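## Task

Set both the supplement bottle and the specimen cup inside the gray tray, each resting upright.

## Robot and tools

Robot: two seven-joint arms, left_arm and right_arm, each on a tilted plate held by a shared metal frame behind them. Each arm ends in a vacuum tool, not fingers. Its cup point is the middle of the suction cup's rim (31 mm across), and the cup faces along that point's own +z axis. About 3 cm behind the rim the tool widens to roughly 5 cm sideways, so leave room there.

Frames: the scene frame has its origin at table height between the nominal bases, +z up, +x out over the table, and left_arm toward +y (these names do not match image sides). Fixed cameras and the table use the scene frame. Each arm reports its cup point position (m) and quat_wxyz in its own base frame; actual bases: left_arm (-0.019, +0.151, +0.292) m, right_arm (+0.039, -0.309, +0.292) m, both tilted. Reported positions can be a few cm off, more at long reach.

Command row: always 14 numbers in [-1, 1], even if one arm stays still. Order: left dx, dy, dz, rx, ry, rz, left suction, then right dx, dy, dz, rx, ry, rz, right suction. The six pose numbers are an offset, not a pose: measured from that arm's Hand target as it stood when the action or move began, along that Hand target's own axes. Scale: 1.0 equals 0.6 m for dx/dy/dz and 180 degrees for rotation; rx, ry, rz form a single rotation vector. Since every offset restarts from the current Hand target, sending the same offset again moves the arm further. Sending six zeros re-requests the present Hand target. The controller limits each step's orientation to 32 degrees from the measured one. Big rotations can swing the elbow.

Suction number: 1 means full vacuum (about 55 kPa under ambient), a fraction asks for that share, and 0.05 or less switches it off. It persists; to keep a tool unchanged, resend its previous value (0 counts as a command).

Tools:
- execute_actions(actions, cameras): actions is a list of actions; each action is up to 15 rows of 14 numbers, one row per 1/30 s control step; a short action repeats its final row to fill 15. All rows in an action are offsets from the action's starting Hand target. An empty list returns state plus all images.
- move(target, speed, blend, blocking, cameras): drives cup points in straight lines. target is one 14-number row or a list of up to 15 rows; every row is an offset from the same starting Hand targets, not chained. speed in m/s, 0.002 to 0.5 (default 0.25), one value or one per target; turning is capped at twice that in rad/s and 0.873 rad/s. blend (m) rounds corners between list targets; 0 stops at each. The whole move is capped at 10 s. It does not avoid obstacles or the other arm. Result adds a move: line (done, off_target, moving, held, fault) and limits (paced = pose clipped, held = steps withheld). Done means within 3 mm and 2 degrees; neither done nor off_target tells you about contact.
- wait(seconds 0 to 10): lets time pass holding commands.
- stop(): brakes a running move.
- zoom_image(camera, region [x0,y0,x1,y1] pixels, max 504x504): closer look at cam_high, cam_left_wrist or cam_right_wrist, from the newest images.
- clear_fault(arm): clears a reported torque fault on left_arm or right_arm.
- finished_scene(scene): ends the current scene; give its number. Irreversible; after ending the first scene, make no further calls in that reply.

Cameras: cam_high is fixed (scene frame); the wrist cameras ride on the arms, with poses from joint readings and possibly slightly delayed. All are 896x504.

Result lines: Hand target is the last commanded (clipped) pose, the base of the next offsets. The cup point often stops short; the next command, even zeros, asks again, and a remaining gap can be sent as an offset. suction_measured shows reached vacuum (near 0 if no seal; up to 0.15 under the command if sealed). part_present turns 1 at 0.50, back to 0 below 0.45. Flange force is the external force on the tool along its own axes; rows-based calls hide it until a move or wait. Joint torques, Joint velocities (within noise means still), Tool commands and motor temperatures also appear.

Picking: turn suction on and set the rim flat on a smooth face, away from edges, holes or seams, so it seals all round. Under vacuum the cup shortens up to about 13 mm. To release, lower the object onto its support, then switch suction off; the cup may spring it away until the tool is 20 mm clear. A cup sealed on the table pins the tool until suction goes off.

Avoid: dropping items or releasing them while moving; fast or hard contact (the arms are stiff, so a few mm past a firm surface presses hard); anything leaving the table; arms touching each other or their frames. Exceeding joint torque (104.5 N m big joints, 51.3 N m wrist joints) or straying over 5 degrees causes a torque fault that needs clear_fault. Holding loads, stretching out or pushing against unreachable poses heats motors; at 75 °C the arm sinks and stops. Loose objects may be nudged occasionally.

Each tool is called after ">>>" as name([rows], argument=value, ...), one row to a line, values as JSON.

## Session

>>> execute_actions(actions=[])

Scene clock: 0.00 s.
left_arm: end_effector_position=(+0.5871, -0.1917, +0.3715) suction_measured=0.00 part_present=0 end_effector_quat_wxyz=(+0.056, +0.898, -0.006, +0.437) | right_arm: end_effector_position=(+0.8371, +0.2340, +0.2003) suction_measured=0.01 part_present=0 end_effector_quat_wxyz=(-0.118, +0.750, -0.520, +0.392)
Joint positions: left_arm=[1.237 0.927 -1.74 1.72 -1.565 -0.949 2.365] | right_arm=[-0.449 1.221 -0.097 0.49 3.977 -0.926 1.129]
Joint velocities: within noise
Joint torques (N m): no reading
Motor temperatures (°C): left_arm=[32 21 23 23 30 35 36] | right_arm=[24 19 27 25 29 31 37]
Flange force (N): no reading
Hand target: left_arm +0.5871, -0.1917, +0.3715; +0.056, +0.898, -0.006, +0.437 | right_arm +0.8371, +0.2341, +0.2003; -0.118, +0.750, -0.520, +0.392
Tool commands: left_gripper/suction=+0.0 right_gripper/suction=+0.0
camera_calibration:
cam_left_wrist: T_world_to_cam=[[0.636724, 0.0316943, 0.77044, -0.650348], [-0.078725, -0.991262, 0.10584, -0.12967], [0.767063, -0.128044, -0.628665, -0.127711], [0, 0, 0, 1]] pos_world=[0.501846, -0.124277, 0.434491]
cam_right_wrist: T_world_to_cam=[[0.167519, -0.857373, 0.486672, -0.0401902], [-0.694268, -0.453075, -0.559209, 0.853299], [0.699949, -0.244203, -0.671145, -0.278357], [0, 0, 0, 1]] pos_world=[0.793987, 0.284175, 0.309914]

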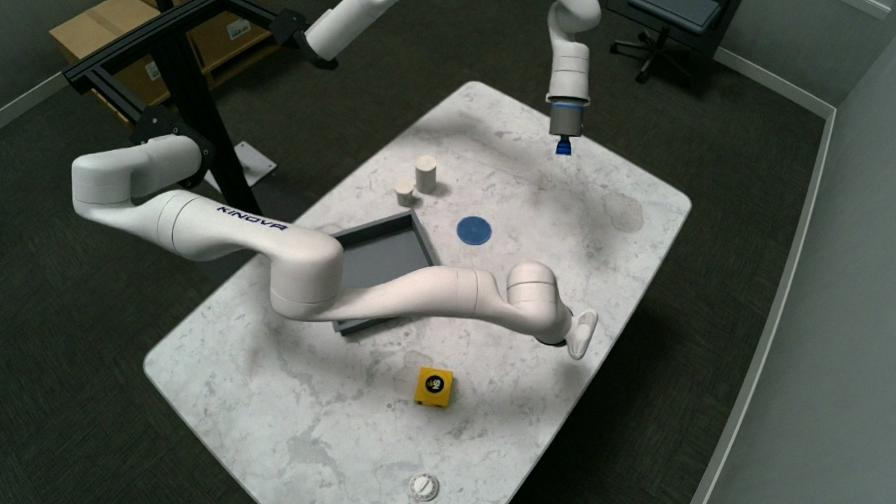

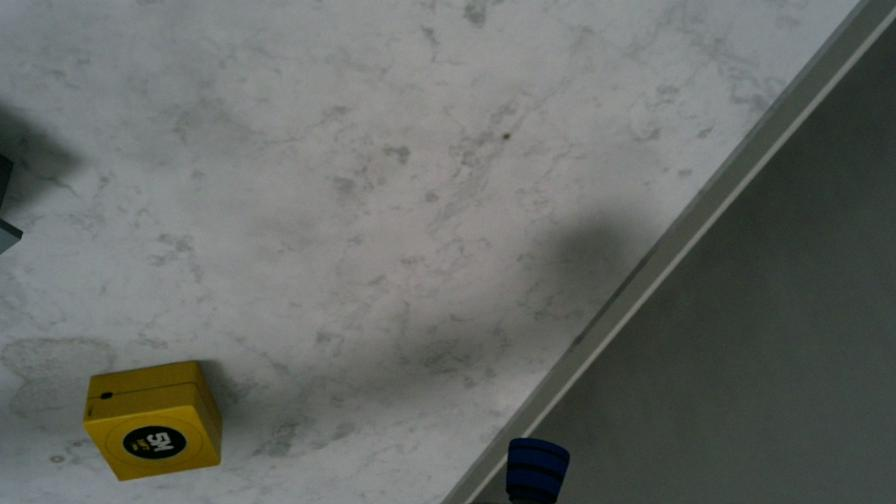

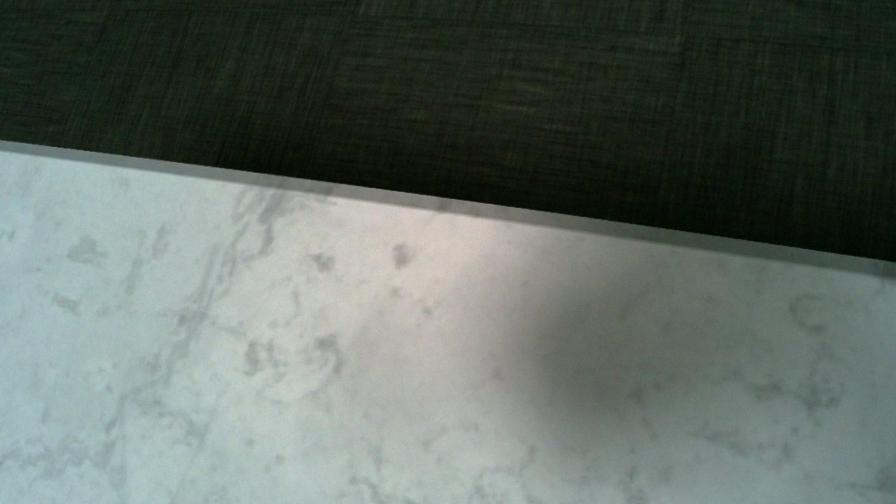

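>>> zoom_image(camera="cam_high", region=[380, 145, 450, 215])

>>> zoom_image(camera="cam_high", region=[300, 200, 480, 350])

Scaled by 7.200 from the camera's 896x504 image, which has a finer 1280x720 frame.

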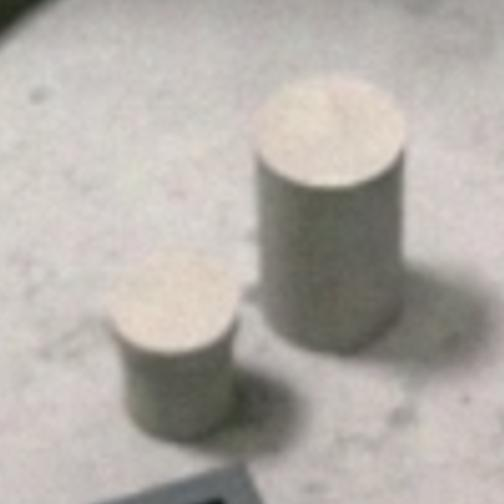

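Scaled by 2.800 from the camera's 896x504 image, which has a finer 1280x720 frame.

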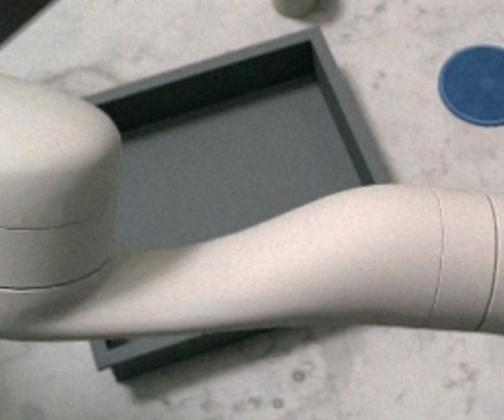

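>>> move(target=[-0.5574, -0.2813, -0.0701, 0.2517, -0.0543, 0, 0, 0.4534, 0.482, -0.5464, 0, 0, 0, 0], speed=0.4, cameras=["cam_high", "cam_left_wrist"])

>>> zoom_image(camera="cam_left_wrist", region=[400, 200, 896, 504])

Scene clock: 21.07 s.
left_arm: end_effector_position=(+0.3573, -0.0322, +0.1188) suction_measured=0.00 part_present=0 end_effector_quat_wxyz=(-0.295, +0.883, +0.158, +0.329) | right_arm: end_effector_position=(+0.4470, -0.0522, +0.3762) suction_measured=0.01 part_present=0 end_effector_quat_wxyz=(-0.117, +0.750, -0.520, +0.392)
Joint positions: left_arm=[1.558 1.577 -1.642 2.315 -1.792 -0.725 2.813] | right_arm=[-0.201 -0.072 0.053 2.118 4.01 -0.456 1.112]
Joint torques (N m): left_arm=[10.21 -7.05 -3.36 -2.53 0.07 -0.12 0.07] | right_arm=[-2.94 -7.75 -5.49 -3.8 -0.07 0.61 0.17]
Flange force (N): left_arm=[0.3 -6.2 3.2] | right_arm=[0.1 4.0 -1.2]
Hand target: left_arm +0.3573, -0.0322, +0.1188; -0.295, +0.883, +0.158, +0.329 | right_arm +0.4470, -0.0522, +0.3762; -0.117, +0.750, -0.520, +0.392
Off the commanded pose: left_arm 0.000 m, 0 deg | right_arm 0.000 m, 0 deg.
move: done
camera_calibration:
cam_left_wrist: T_world_to_cam=[[0.746489, 0.0963631, 0.658383, -0.33819], [0.459428, -0.790392, -0.405225, -0.0880268], [0.481332, 0.604975, -0.634291, 0.0363651], [0, 0, 0, 1]] pos_world=[0.275393, -0.0589866, 0.210054]
Images, in order (width x height): cam_high 896x504, cam_left_wrist 896x504.

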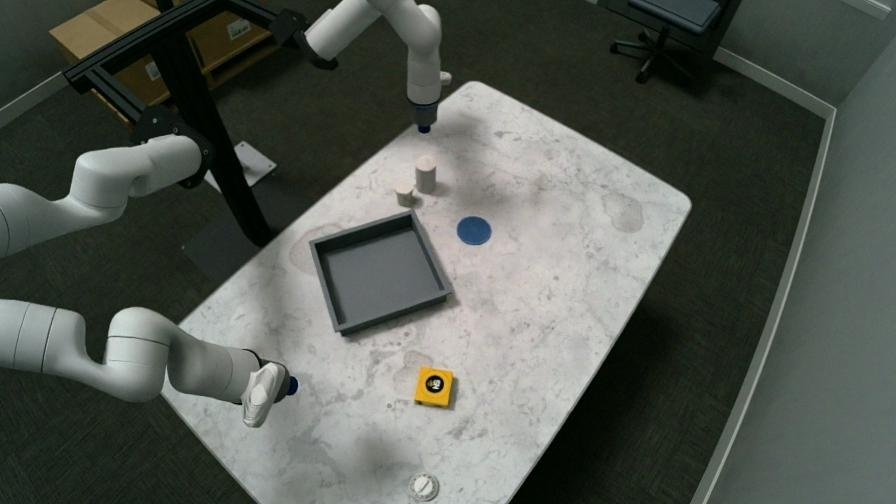

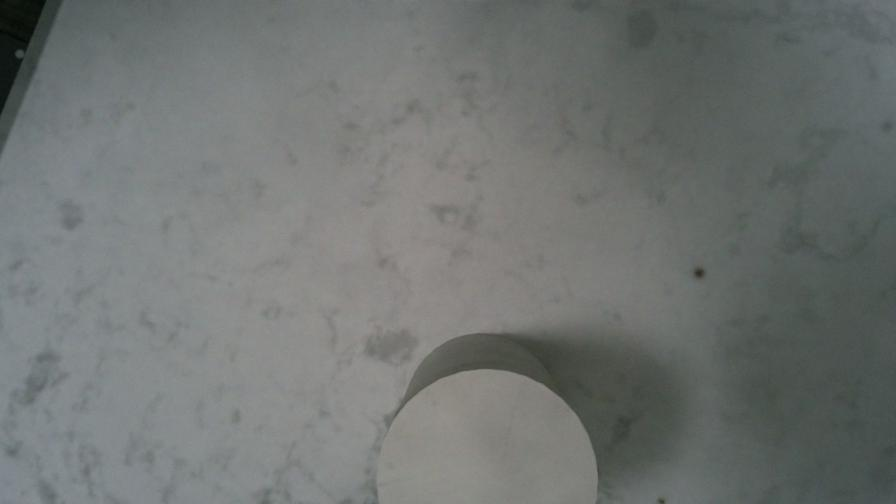

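Scaled by 1.016 from the camera's 896x504 image, which has a finer 1280x720 frame.

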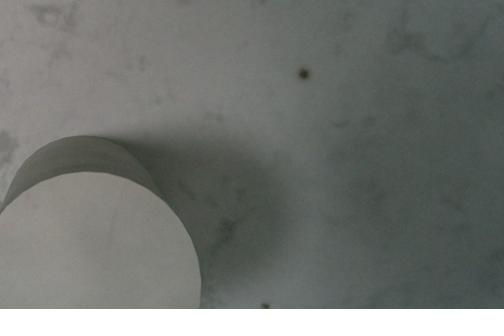

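>>> zoom_image(camera="cam_left_wrist", region=[360, 310, 640, 504])

>>> zoom_image(camera="cam_high", region=[385, 145, 445, 215])

Scaled by 1.800 from the camera's 896x504 image, which has a finer 1280x720 frame.

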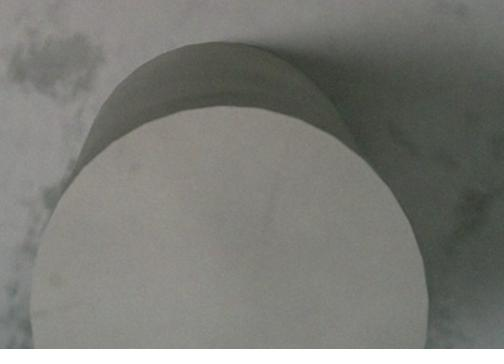

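Scaled by 7.200 from the camera's 896x504 image, which has a finer 1280x720 frame.

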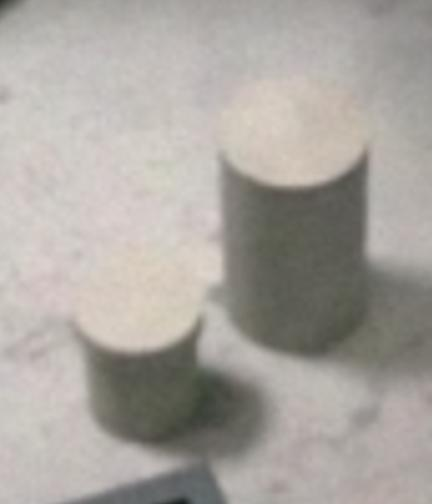

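>>> move(target=[0.1446, 0.2181, 0.0967, 0.0951, -0.2313, 0, 0, 0, 0, 0, 0, 0, 0, 0], speed=0.4, cameras=["cam_left_wrist"])

>>> zoom_image(camera="cam_left_wrist", region=[150, 0, 654, 504])

Scene clock: 32.60 s.
left_arm: end_effector_position=(+0.5111, -0.0903, +0.0874) suction_measured=0.00 part_present=0 end_effector_quat_wxyz=(-0.345, +0.890, +0.298, -0.031) | right_arm: end_effector_position=(+0.4470, -0.0522, +0.3762) suction_measured=0.01 part_present=0 end_effector_quat_wxyz=(-0.117, +0.750, -0.520, +0.392)
Joint positions: left_arm=[0.828 1.513 -1.539 1.032 -2.333 -1.709 3.534] | right_arm=[-0.201 -0.072 0.053 2.118 4.009 -0.456 1.112]
Joint torques (N m): left_arm=[17.9 -11.84 -2.62 -4.66 0.07 -1.3 0.14] | right_arm=[-2.85 -7.76 -5.47 -3.86 -0.02 0.64 0.25]
Flange force (N): left_arm=[-1.1 -5.4 4.1] | right_arm=[-0.5 4.0 -1.2]
Hand target: left_arm +0.5111, -0.0903, +0.0874; -0.345, +0.890, +0.298, -0.031 | right_arm +0.4470, -0.0522, +0.3762; -0.117, +0.750, -0.520, +0.392
Off the commanded pose: left_arm 0.000 m, 0 deg | right_arm 0.000 m, 0 deg.
move: done
camera_calibration:
cam_left_wrist: T_world_to_cam=[[0.816042, 0.563364, 0.129216, -0.373937], [0.511228, -0.599205, -0.616117, -0.208155], [-0.269671, 0.568836, -0.776983, 0.370715], [0, 0, 0, 1]] pos_world=[0.511533, -0.124941, 0.208111]
Images, in order (width x height): cam_left_wrist 896x504.

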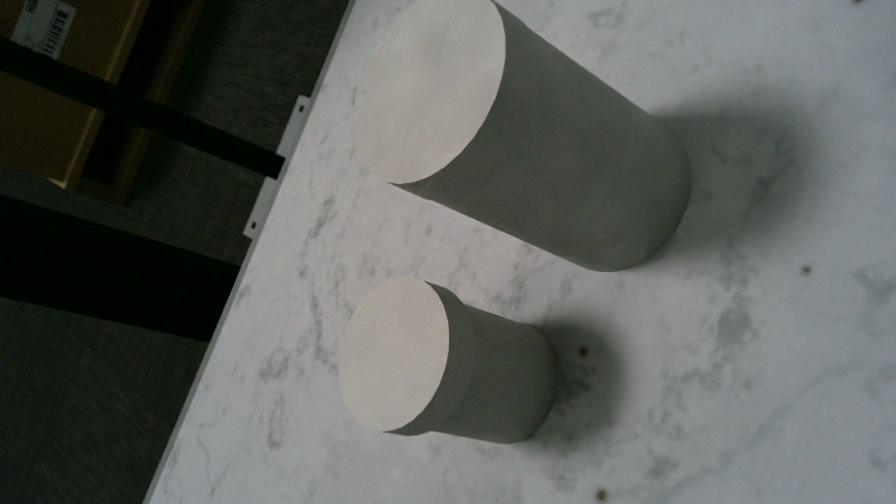

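Scaled by 1.000.

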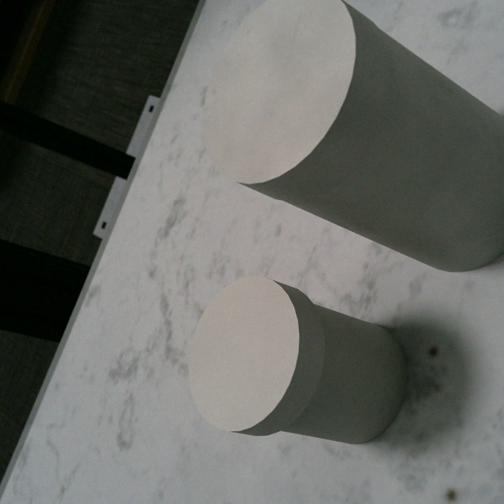

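>>> move([
  [-0.0627, -0.1754, 0.1648, -0.0951, 0.2313, 0, 1, 0, 0, 0, 0, 0, 0, 0],
  [-0.0267, -0.1606, 0.2036, -0.0951, 0.2313, 0, 1, 0, 0, 0, 0, 0, 0, 0],
  [-0.0126, -0.1548, 0.219, -0.0951, 0.2313, 0, 1, 0, 0, 0, 0, 0, 0, 0],
], speed=[0.4, 0.15, 0.03], blend=[0.01, 0.005, 0], cameras=["cam_high"])

Scene clock: 44.63 s.
left_arm: end_effector_position=(+0.4234, +0.0380, +0.0451) suction_measured=0.54 part_present=1 end_effector_quat_wxyz=(-0.295, +0.883, +0.158, +0.329) | right_arm: end_effector_position=(+0.4470, -0.0522, +0.3762) suction_measured=0.01 part_present=0 end_effector_quat_wxyz=(-0.117, +0.750, -0.520, +0.392)
Joint positions: left_arm=[1.246 1.672 -1.425 2.239 -1.264 -0.612 2.416] | right_arm=[-0.201 -0.072 0.053 2.118 4.009 -0.456 1.112]
Joint torques (N m): left_arm=[11.95 -8.4 -2.96 -0.23 -0.01 -0.08 0.12] | right_arm=[-2.93 -7.8 -5.45 -3.82 -0.05 0.64 0.22]
Flange force (N): left_arm=[0.3 -4.7 0.5] | right_arm=[-0.3 4.0 -1.1]
Hand target: left_arm +0.4234, +0.0380, +0.0451; -0.295, +0.883, +0.158, +0.329 | right_arm +0.4470, -0.0522, +0.3762; -0.117, +0.750, -0.520, +0.392
Off the commanded pose: left_arm 0.000 m, 0 deg | right_arm 0.000 m, 0 deg.
move: done
Images, in order (width x height): cam_high 896x504.

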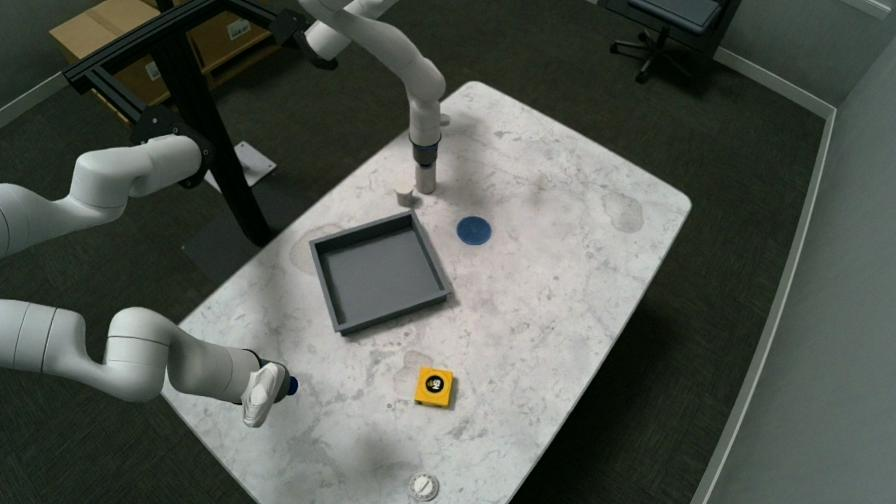

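>>> move([
  [0, 0, -0.1518, 0, 0, 0, 1, 0, 0, 0, 0, 0, 0, 0],
  [-0.0153, 0.3681, -0.1518, 0, 0, 0, 1, 0, 0, 0, 0, 0, 0, 0],
  [-0.0153, 0.3681, -0.0118, 0, 0, 0, 1, 0, 0, 0, 0, 0, 0, 0],
  [-0.0153, 0.3681, 0.0057, 0, 0, 0, 1, 0, 0, 0, 0, 0, 0, 0],
], speed=[0.2, 0.25, 0.15, 0.03], blend=[0.03, 0.03, 0.004, 0], cameras=["cam_high"])

>>> zoom_image(camera="cam_high", region=[300, 170, 480, 350])

Scene clock: 52.40 s.
left_arm: end_effector_position=(+0.5227, -0.1323, -0.0551) suction_measured=0.98 part_present=1 end_effector_quat_wxyz=(-0.295, +0.883, +0.158, +0.329) | right_arm: end_effector_position=(+0.4470, -0.0522, +0.3762) suction_measured=0.01 part_present=0 end_effector_quat_wxyz=(-0.117, +0.750, -0.520, +0.392)
Joint positions: left_arm=[1.314 1.847 -1.427 1.556 -2.029 -0.763 3.582] | right_arm=[-0.201 -0.072 0.053 2.118 4.009 -0.456 1.112]
Joint torques (N m): left_arm=[14.45 -12.15 -3.99 -3.76 0.17 -0.13 0.08] | right_arm=[-2.9 -7.8 -5.43 -3.87 -0.04 0.66 0.25]
Flange force (N): left_arm=[0.9 -6.6 -0.2] | right_arm=[-0.7 4.1 -1.1]
Hand target: left_arm +0.5227, -0.1322, -0.0551; -0.295, +0.883, +0.158, +0.329 | right_arm +0.4470, -0.0522, +0.3762; -0.117, +0.750, -0.520, +0.392
Off the commanded pose: left_arm 0.000 m, 0 deg | right_arm 0.000 m, 0 deg.
move: done
Images, in order (width x height): cam_high 896x504.

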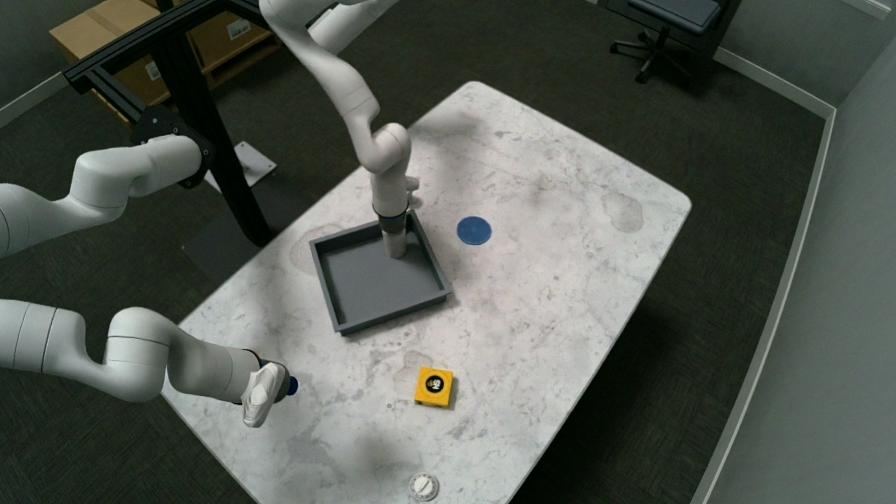

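Scaled by 2.800 from the camera's 896x504 image, which has a finer 1280x720 frame.

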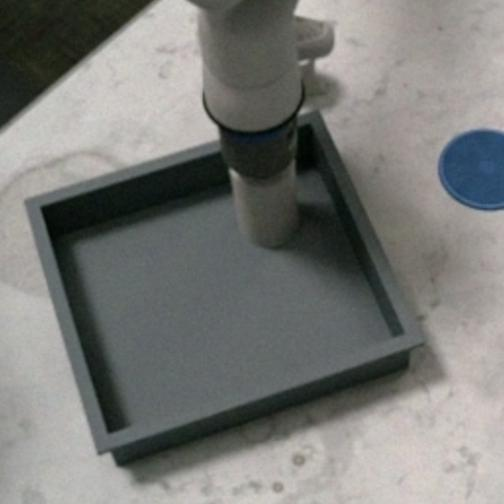

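>>> move(target=[0, 0, 0.0042, 0, 0, 0, 1, 0, 0, 0, 0, 0, 0, 0], speed=0.02)

Scene clock: 53.57 s.
left_arm: end_effector_position=(+0.5239, -0.1308, -0.0566) suction_measured=0.99 part_present=1 end_effector_quat_wxyz=(-0.294, +0.883, +0.158, +0.329) | right_arm: end_effector_position=(+0.4470, -0.0522, +0.3762) suction_measured=0.01 part_present=0 end_effector_quat_wxyz=(-0.117, +0.750, -0.520, +0.392)
Joint positions: left_arm=[1.31 1.85 -1.425 1.554 -2.026 -0.759 3.58] | right_arm=[-0.201 -0.072 0.053 2.118 4.009 -0.456 1.112]
Joint torques (N m): left_arm=[-3.12 1.9 3.63 -2.68 1.03 1.46 0.1] | right_arm=[-2.88 -7.73 -5.45 -3.82 0.02 0.59 0.24]
Flange force (N): left_arm=[-2.6 -14.2 -50.0] | right_arm=[-0.1 4.0 -1.4]
Hand target: left_arm +0.5239, -0.1307, -0.0567; -0.295, +0.883, +0.158, +0.329 | right_arm +0.4470, -0.0522, +0.3762; -0.117, +0.750, -0.520, +0.392
Off the commanded pose: left_arm 0.000 m, 0 deg | right_arm 0.000 m, 0 deg.
move: done

>>> move([
  [0, 0, -0.0025, 0, 0, 0, 0, 0, 0, 0, 0, 0, 0, 0],
  [0, 0, -0.0115, 0, 0, 0, 0, 0, 0, 0, 0, 0, 0, 0],
  [0, 0, -0.1, 0, 0, 0, 0, 0, 0, 0, 0, 0, 0, 0],
  [-0.0498, -0.2598, -0.08, 0, 0, 0, 0, 0, 0, 0, 0, 0, 0, 0],
  [-0.0498, -0.2598, 0.0187, 0, 0, 0, 0, 0, 0, 0, 0, 0, 0, 0],
  [-0.0498, -0.2598, 0.0445, 0, 0, 0, 1, 0, 0, 0, 0, 0, 0, 0],
], speed=[0.02, 0.012, 0.25, 0.35, 0.15, 0.03], blend=[0, 0.002, 0.03, 0.03, 0.004, 0], cameras=["cam_high"])

>>> zoom_image(camera="cam_high", region=[350, 150, 450, 270])

Scene clock: 60.83 s.
left_arm: end_effector_position=(+0.4414, +0.0046, -0.0282) suction_measured=0.61 part_present=1 end_effector_quat_wxyz=(-0.295, +0.883, +0.158, +0.329) | right_arm: end_effector_position=(+0.4470, -0.0522, +0.3762) suction_measured=0.01 part_present=0 end_effector_quat_wxyz=(-0.117, +0.750, -0.520, +0.392)
Joint positions: left_arm=[1.286 1.756 -1.26 2.071 -1.364 -0.483 2.724] | right_arm=[-0.201 -0.072 0.053 2.118 4.009 -0.456 1.112]
Joint torques (N m): left_arm=[12.33 -9.88 -2.68 -0.82 0.05 -0.13 0.11] | right_arm=[-2.9 -7.68 -5.43 -3.8 -0.01 0.61 0.24]
Flange force (N): left_arm=[1.0 -3.8 -0.3] | right_arm=[-0.3 4.0 -1.5]
Hand target: left_arm +0.4414, +0.0046, -0.0282; -0.295, +0.883, +0.158, +0.329 | right_arm +0.4470, -0.0522, +0.3762; -0.117, +0.750, -0.520, +0.392
Off the commanded pose: left_arm 0.000 m, 0 deg | right_arm 0.000 m, 0 deg.
move: done; blend cut to 0.0265 m at target 3, 0.0296 m at target 4
Images, in order (width x height): cam_high 896x504.

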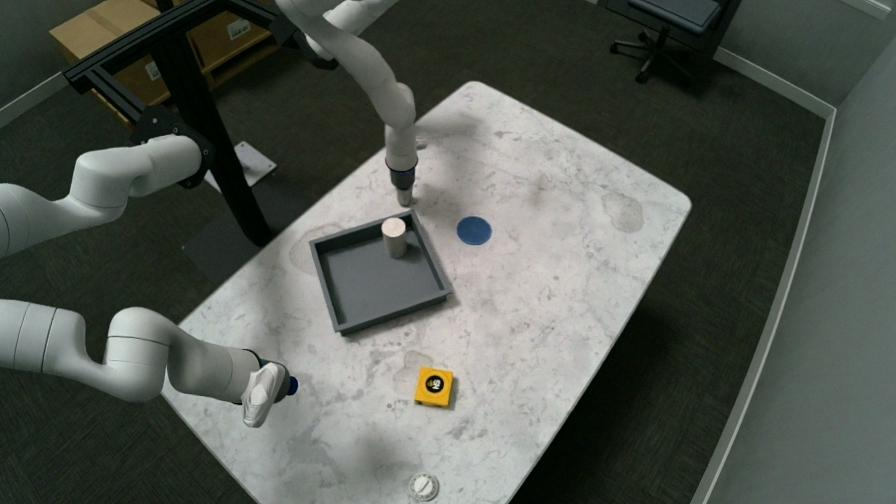

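Scaled by 4.200 from the camera's 896x504 image, which has a finer 1280x720 frame.

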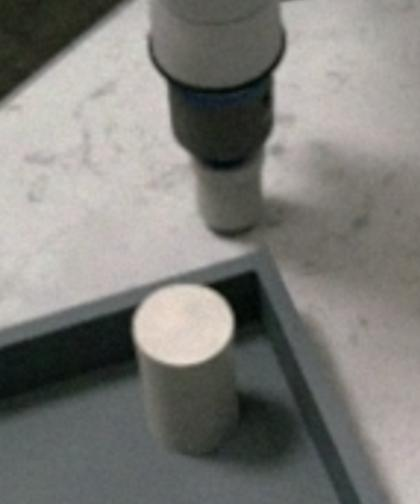

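>>> move([
  [0, 0, -0.1978, 0, 0, 0, 1, 0, 0, 0, 0, 0, 0, 0],
  [-0.0127, 0.4784, -0.1978, 0, 0, 0, 1, 0, 0, 0, 0, 0, 0, 0],
  [-0.0127, 0.4784, -0.0162, 0, 0, 0, 1, 0, 0, 0, 0, 0, 0, 0],
  [-0.0127, 0.4784, 0.003, 0, 0, 0, 1, 0, 0, 0, 0, 0, 0, 0],
], speed=[0.2, 0.25, 0.15, 0.03], blend=[0.03, 0.03, 0.004, 0], cameras=["cam_high"])

Scene clock: 67.93 s.
left_arm: end_effector_position=(+0.5723, -0.2179, -0.1539) suction_measured=0.99 part_present=1 end_effector_quat_wxyz=(-0.295, +0.883, +0.158, +0.329) | right_arm: end_effector_position=(+0.4470, -0.0522, +0.3762) suction_measured=0.01 part_present=0 end_effector_quat_wxyz=(-0.117, +0.750, -0.520, +0.392)
Joint positions: left_arm=[1.166 1.982 -1.483 0.983 -2.235 -0.965 4.069] | right_arm=[-0.201 -0.072 0.053 2.118 4.009 -0.456 1.112]
Joint torques (N m): left_arm=[16.86 -15.04 -3.77 -5.2 0.02 -0.18 0.14] | right_arm=[-2.88 -7.74 -5.51 -3.84 -0.01 0.62 0.26]
Flange force (N): left_arm=[0.8 -7.6 0.7] | right_arm=[-0.3 4.1 -1.2]
Hand target: left_arm +0.5723, -0.2179, -0.1540; -0.295, +0.883, +0.158, +0.329 | right_arm +0.4470, -0.0522, +0.3762; -0.117, +0.750, -0.520, +0.392
Off the commanded pose: left_arm 0.000 m, 0 deg | right_arm 0.000 m, 0 deg.
move: done
Images, in order (width x height): cam_high 896x504.

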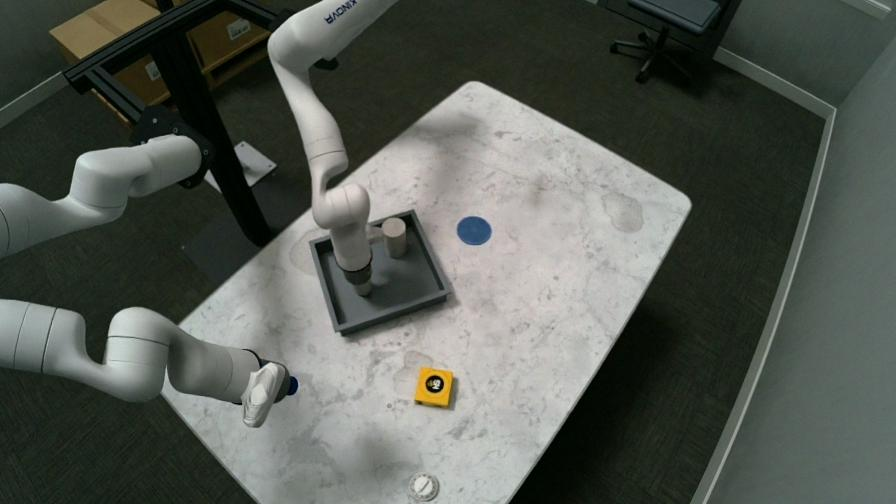

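>>> move(target=[0, 0, 0.0035, 0, 0, 0, 1, 0, 0, 0, 0, 0, 0, 0], speed=0.02)

Scene clock: 69.27 s.
left_arm: end_effector_position=(+0.5733, -0.2166, -0.1552) suction_measured=0.99 part_present=1 end_effector_quat_wxyz=(-0.295, +0.883, +0.158, +0.329) | right_arm: end_effector_position=(+0.4470, -0.0522, +0.3762) suction_measured=0.01 part_present=0 end_effector_quat_wxyz=(-0.117, +0.750, -0.520, +0.392)
Joint positions: left_arm=[1.162 1.984 -1.483 0.98 -2.235 -0.963 4.07] | right_arm=[-0.201 -0.072 0.053 2.118 4.009 -0.456 1.112]
Joint torques (N m): left_arm=[17.03 -15.08 -3.77 -5.13 0.05 -0.2 0.11] | right_arm=[-2.98 -7.8 -5.44 -3.92 -0.02 0.63 0.23]
Flange force (N): left_arm=[1.0 -6.9 1.0] | right_arm=[-0.4 4.3 -1.1]
Hand target: left_arm +0.5733, -0.2166, -0.1552; -0.295, +0.883, +0.158, +0.329 | right_arm +0.4470, -0.0522, +0.3762; -0.117, +0.750, -0.520, +0.392
Off the commanded pose: left_arm 0.000 m, 0 deg | right_arm 0.000 m, 0 deg.
move: done

>>> move(target=[0, 0, 0.0037, 0, 0, 0, 1, 0, 0, 0, 0, 0, 0, 0], speed=0.02)

Scene clock: 70.40 s.
left_arm: end_effector_position=(+0.5744, -0.2152, -0.1566) suction_measured=0.98 part_present=1 end_effector_quat_wxyz=(-0.295, +0.883, +0.158, +0.329) | right_arm: end_effector_position=(+0.4470, -0.0522, +0.3762) suction_measured=0.01 part_present=0 end_effector_quat_wxyz=(-0.117, +0.750, -0.520, +0.392)
Joint positions: left_arm=[1.158 1.986 -1.483 0.978 -2.234 -0.96 4.071] | right_arm=[-0.201 -0.072 0.053 2.118 4.009 -0.456 1.112]
Joint torques (N m): left_arm=[17.04 -15.1 -3.76 -5.14 0.04 -0.2 0.11] | right_arm=[-2.91 -7.78 -5.46 -3.87 -0.02 0.68 0.25]
Flange force (N): left_arm=[1.0 -7.0 1.1] | right_arm=[-0.5 4.0 -1.3]
Hand target: left_arm +0.5744, -0.2152, -0.1566; -0.295, +0.883, +0.158, +0.329 | right_arm +0.4470, -0.0522, +0.3762; -0.117, +0.750, -0.520, +0.392
Off the commanded pose: left_arm 0.000 m, 0 deg | right_arm 0.000 m, 0 deg.
move: done

>>> move(target=[0, 0, 0.0037, 0, 0, 0, 1, 0, 0, 0, 0, 0, 0, 0], speed=0.02)

Scene clock: 72.03 s.
left_arm: end_effector_position=(+0.5755, -0.2139, -0.1579) suction_measured=0.99 part_present=1 end_effector_quat_wxyz=(-0.294, +0.883, +0.158, +0.329) | right_arm: end_effector_position=(+0.4470, -0.0522, +0.3762) suction_measured=0.01 part_present=0 end_effector_quat_wxyz=(-0.117, +0.750, -0.520, +0.392)
Joint positions: left_arm=[1.155 1.988 -1.483 0.975 -2.234 -0.958 4.071] | right_arm=[-0.201 -0.072 0.053 2.118 4.009 -0.456 1.112]
Joint torques (N m): left_arm=[11.75 -10.46 -2.15 -4.3 0.28 0.58 0.1] | right_arm=[-2.9 -7.81 -5.43 -3.8 -0.05 0.59 0.21]
Flange force (N): left_arm=[0.0 -10.3 -12.2] | right_arm=[-0.3 4.0 -1.0]
Hand target: left_arm +0.5755, -0.2139, -0.1579; -0.295, +0.883, +0.158, +0.329 | right_arm +0.4470, -0.0522, +0.3762; -0.117, +0.750, -0.520, +0.392
Off the commanded pose: left_arm 0.000 m, 0 deg | right_arm 0.000 m, 0 deg.
move: done

>>> move([
  [0, 0, -0.0003, 0, 0, 0, 0, 0, 0, 0, 0, 0, 0, 0],
  [0, 0, -0.0085, 0, 0, 0, 0, 0, 0, 0, 0, 0, 0, 0],
  [0, 0, -0.15, 0, 0, 0, 0, 0, 0, 0, 0, 0, 0, 0],
], speed=[0.02, 0.012, 0.2], blend=[0, 0.002, 0], cameras=["cam_high", "cam_left_wrist"])

Scene clock: 75.10 s.
left_arm: end_effector_position=(+0.5315, -0.2700, -0.1031) suction_measured=0.00 part_present=0 end_effector_quat_wxyz=(-0.295, +0.883, +0.158, +0.329) | right_arm: end_effector_position=(+0.4470, -0.0522, +0.3762) suction_measured=0.01 part_present=0 end_effector_quat_wxyz=(-0.117, +0.750, -0.520, +0.392)
Joint positions: left_arm=[1.292 1.901 -1.491 1.051 -2.262 -1.065 4.06] | right_arm=[-0.201 -0.072 0.053 2.118 4.009 -0.456 1.112]
Joint torques (N m): left_arm=[16.39 -15 -4.01 -5.36 0.05 -0.12 0.1] | right_arm=[-2.93 -7.79 -5.46 -3.83 -0.01 0.64 0.27]
Flange force (N): left_arm=[1.0 -6.2 1.0] | right_arm=[-0.5 4.0 -1.1]
Hand target: left_arm +0.5315, -0.2700, -0.1031; -0.295, +0.883, +0.158, +0.329 | right_arm +0.4470, -0.0522, +0.3762; -0.117, +0.750, -0.520, +0.392
Off the commanded pose: left_arm 0.000 m, 0 deg | right_arm 0.000 m, 0 deg.
move: done
camera_calibration:
cam_left_wrist: T_world_to_cam=[[0.746525, 0.0964089, 0.658336, -0.299287], [0.459451, -0.790364, -0.405254, -0.445895], [0.481255, 0.605005, -0.634321, -0.0442623], [0, 0, 0, 1]] pos_world=[0.449593, -0.296787, -0.0117461]
Images, in order (width x height): cam_high 896x504, cam_left_wrist 896x504.

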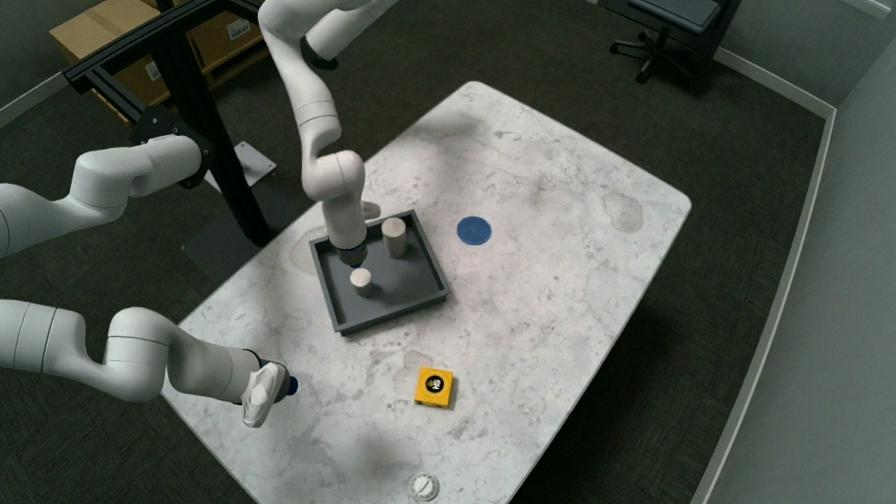

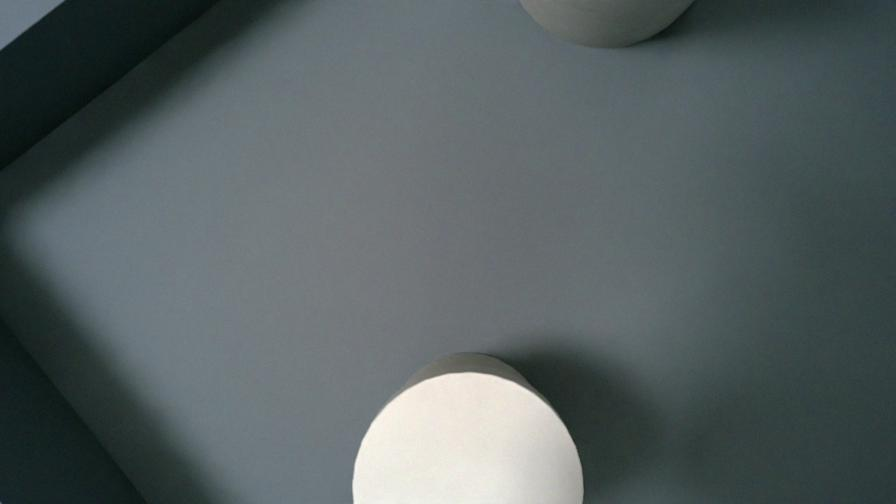

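>>> finished_scene(scene=3)

The scene is finished: the task was done.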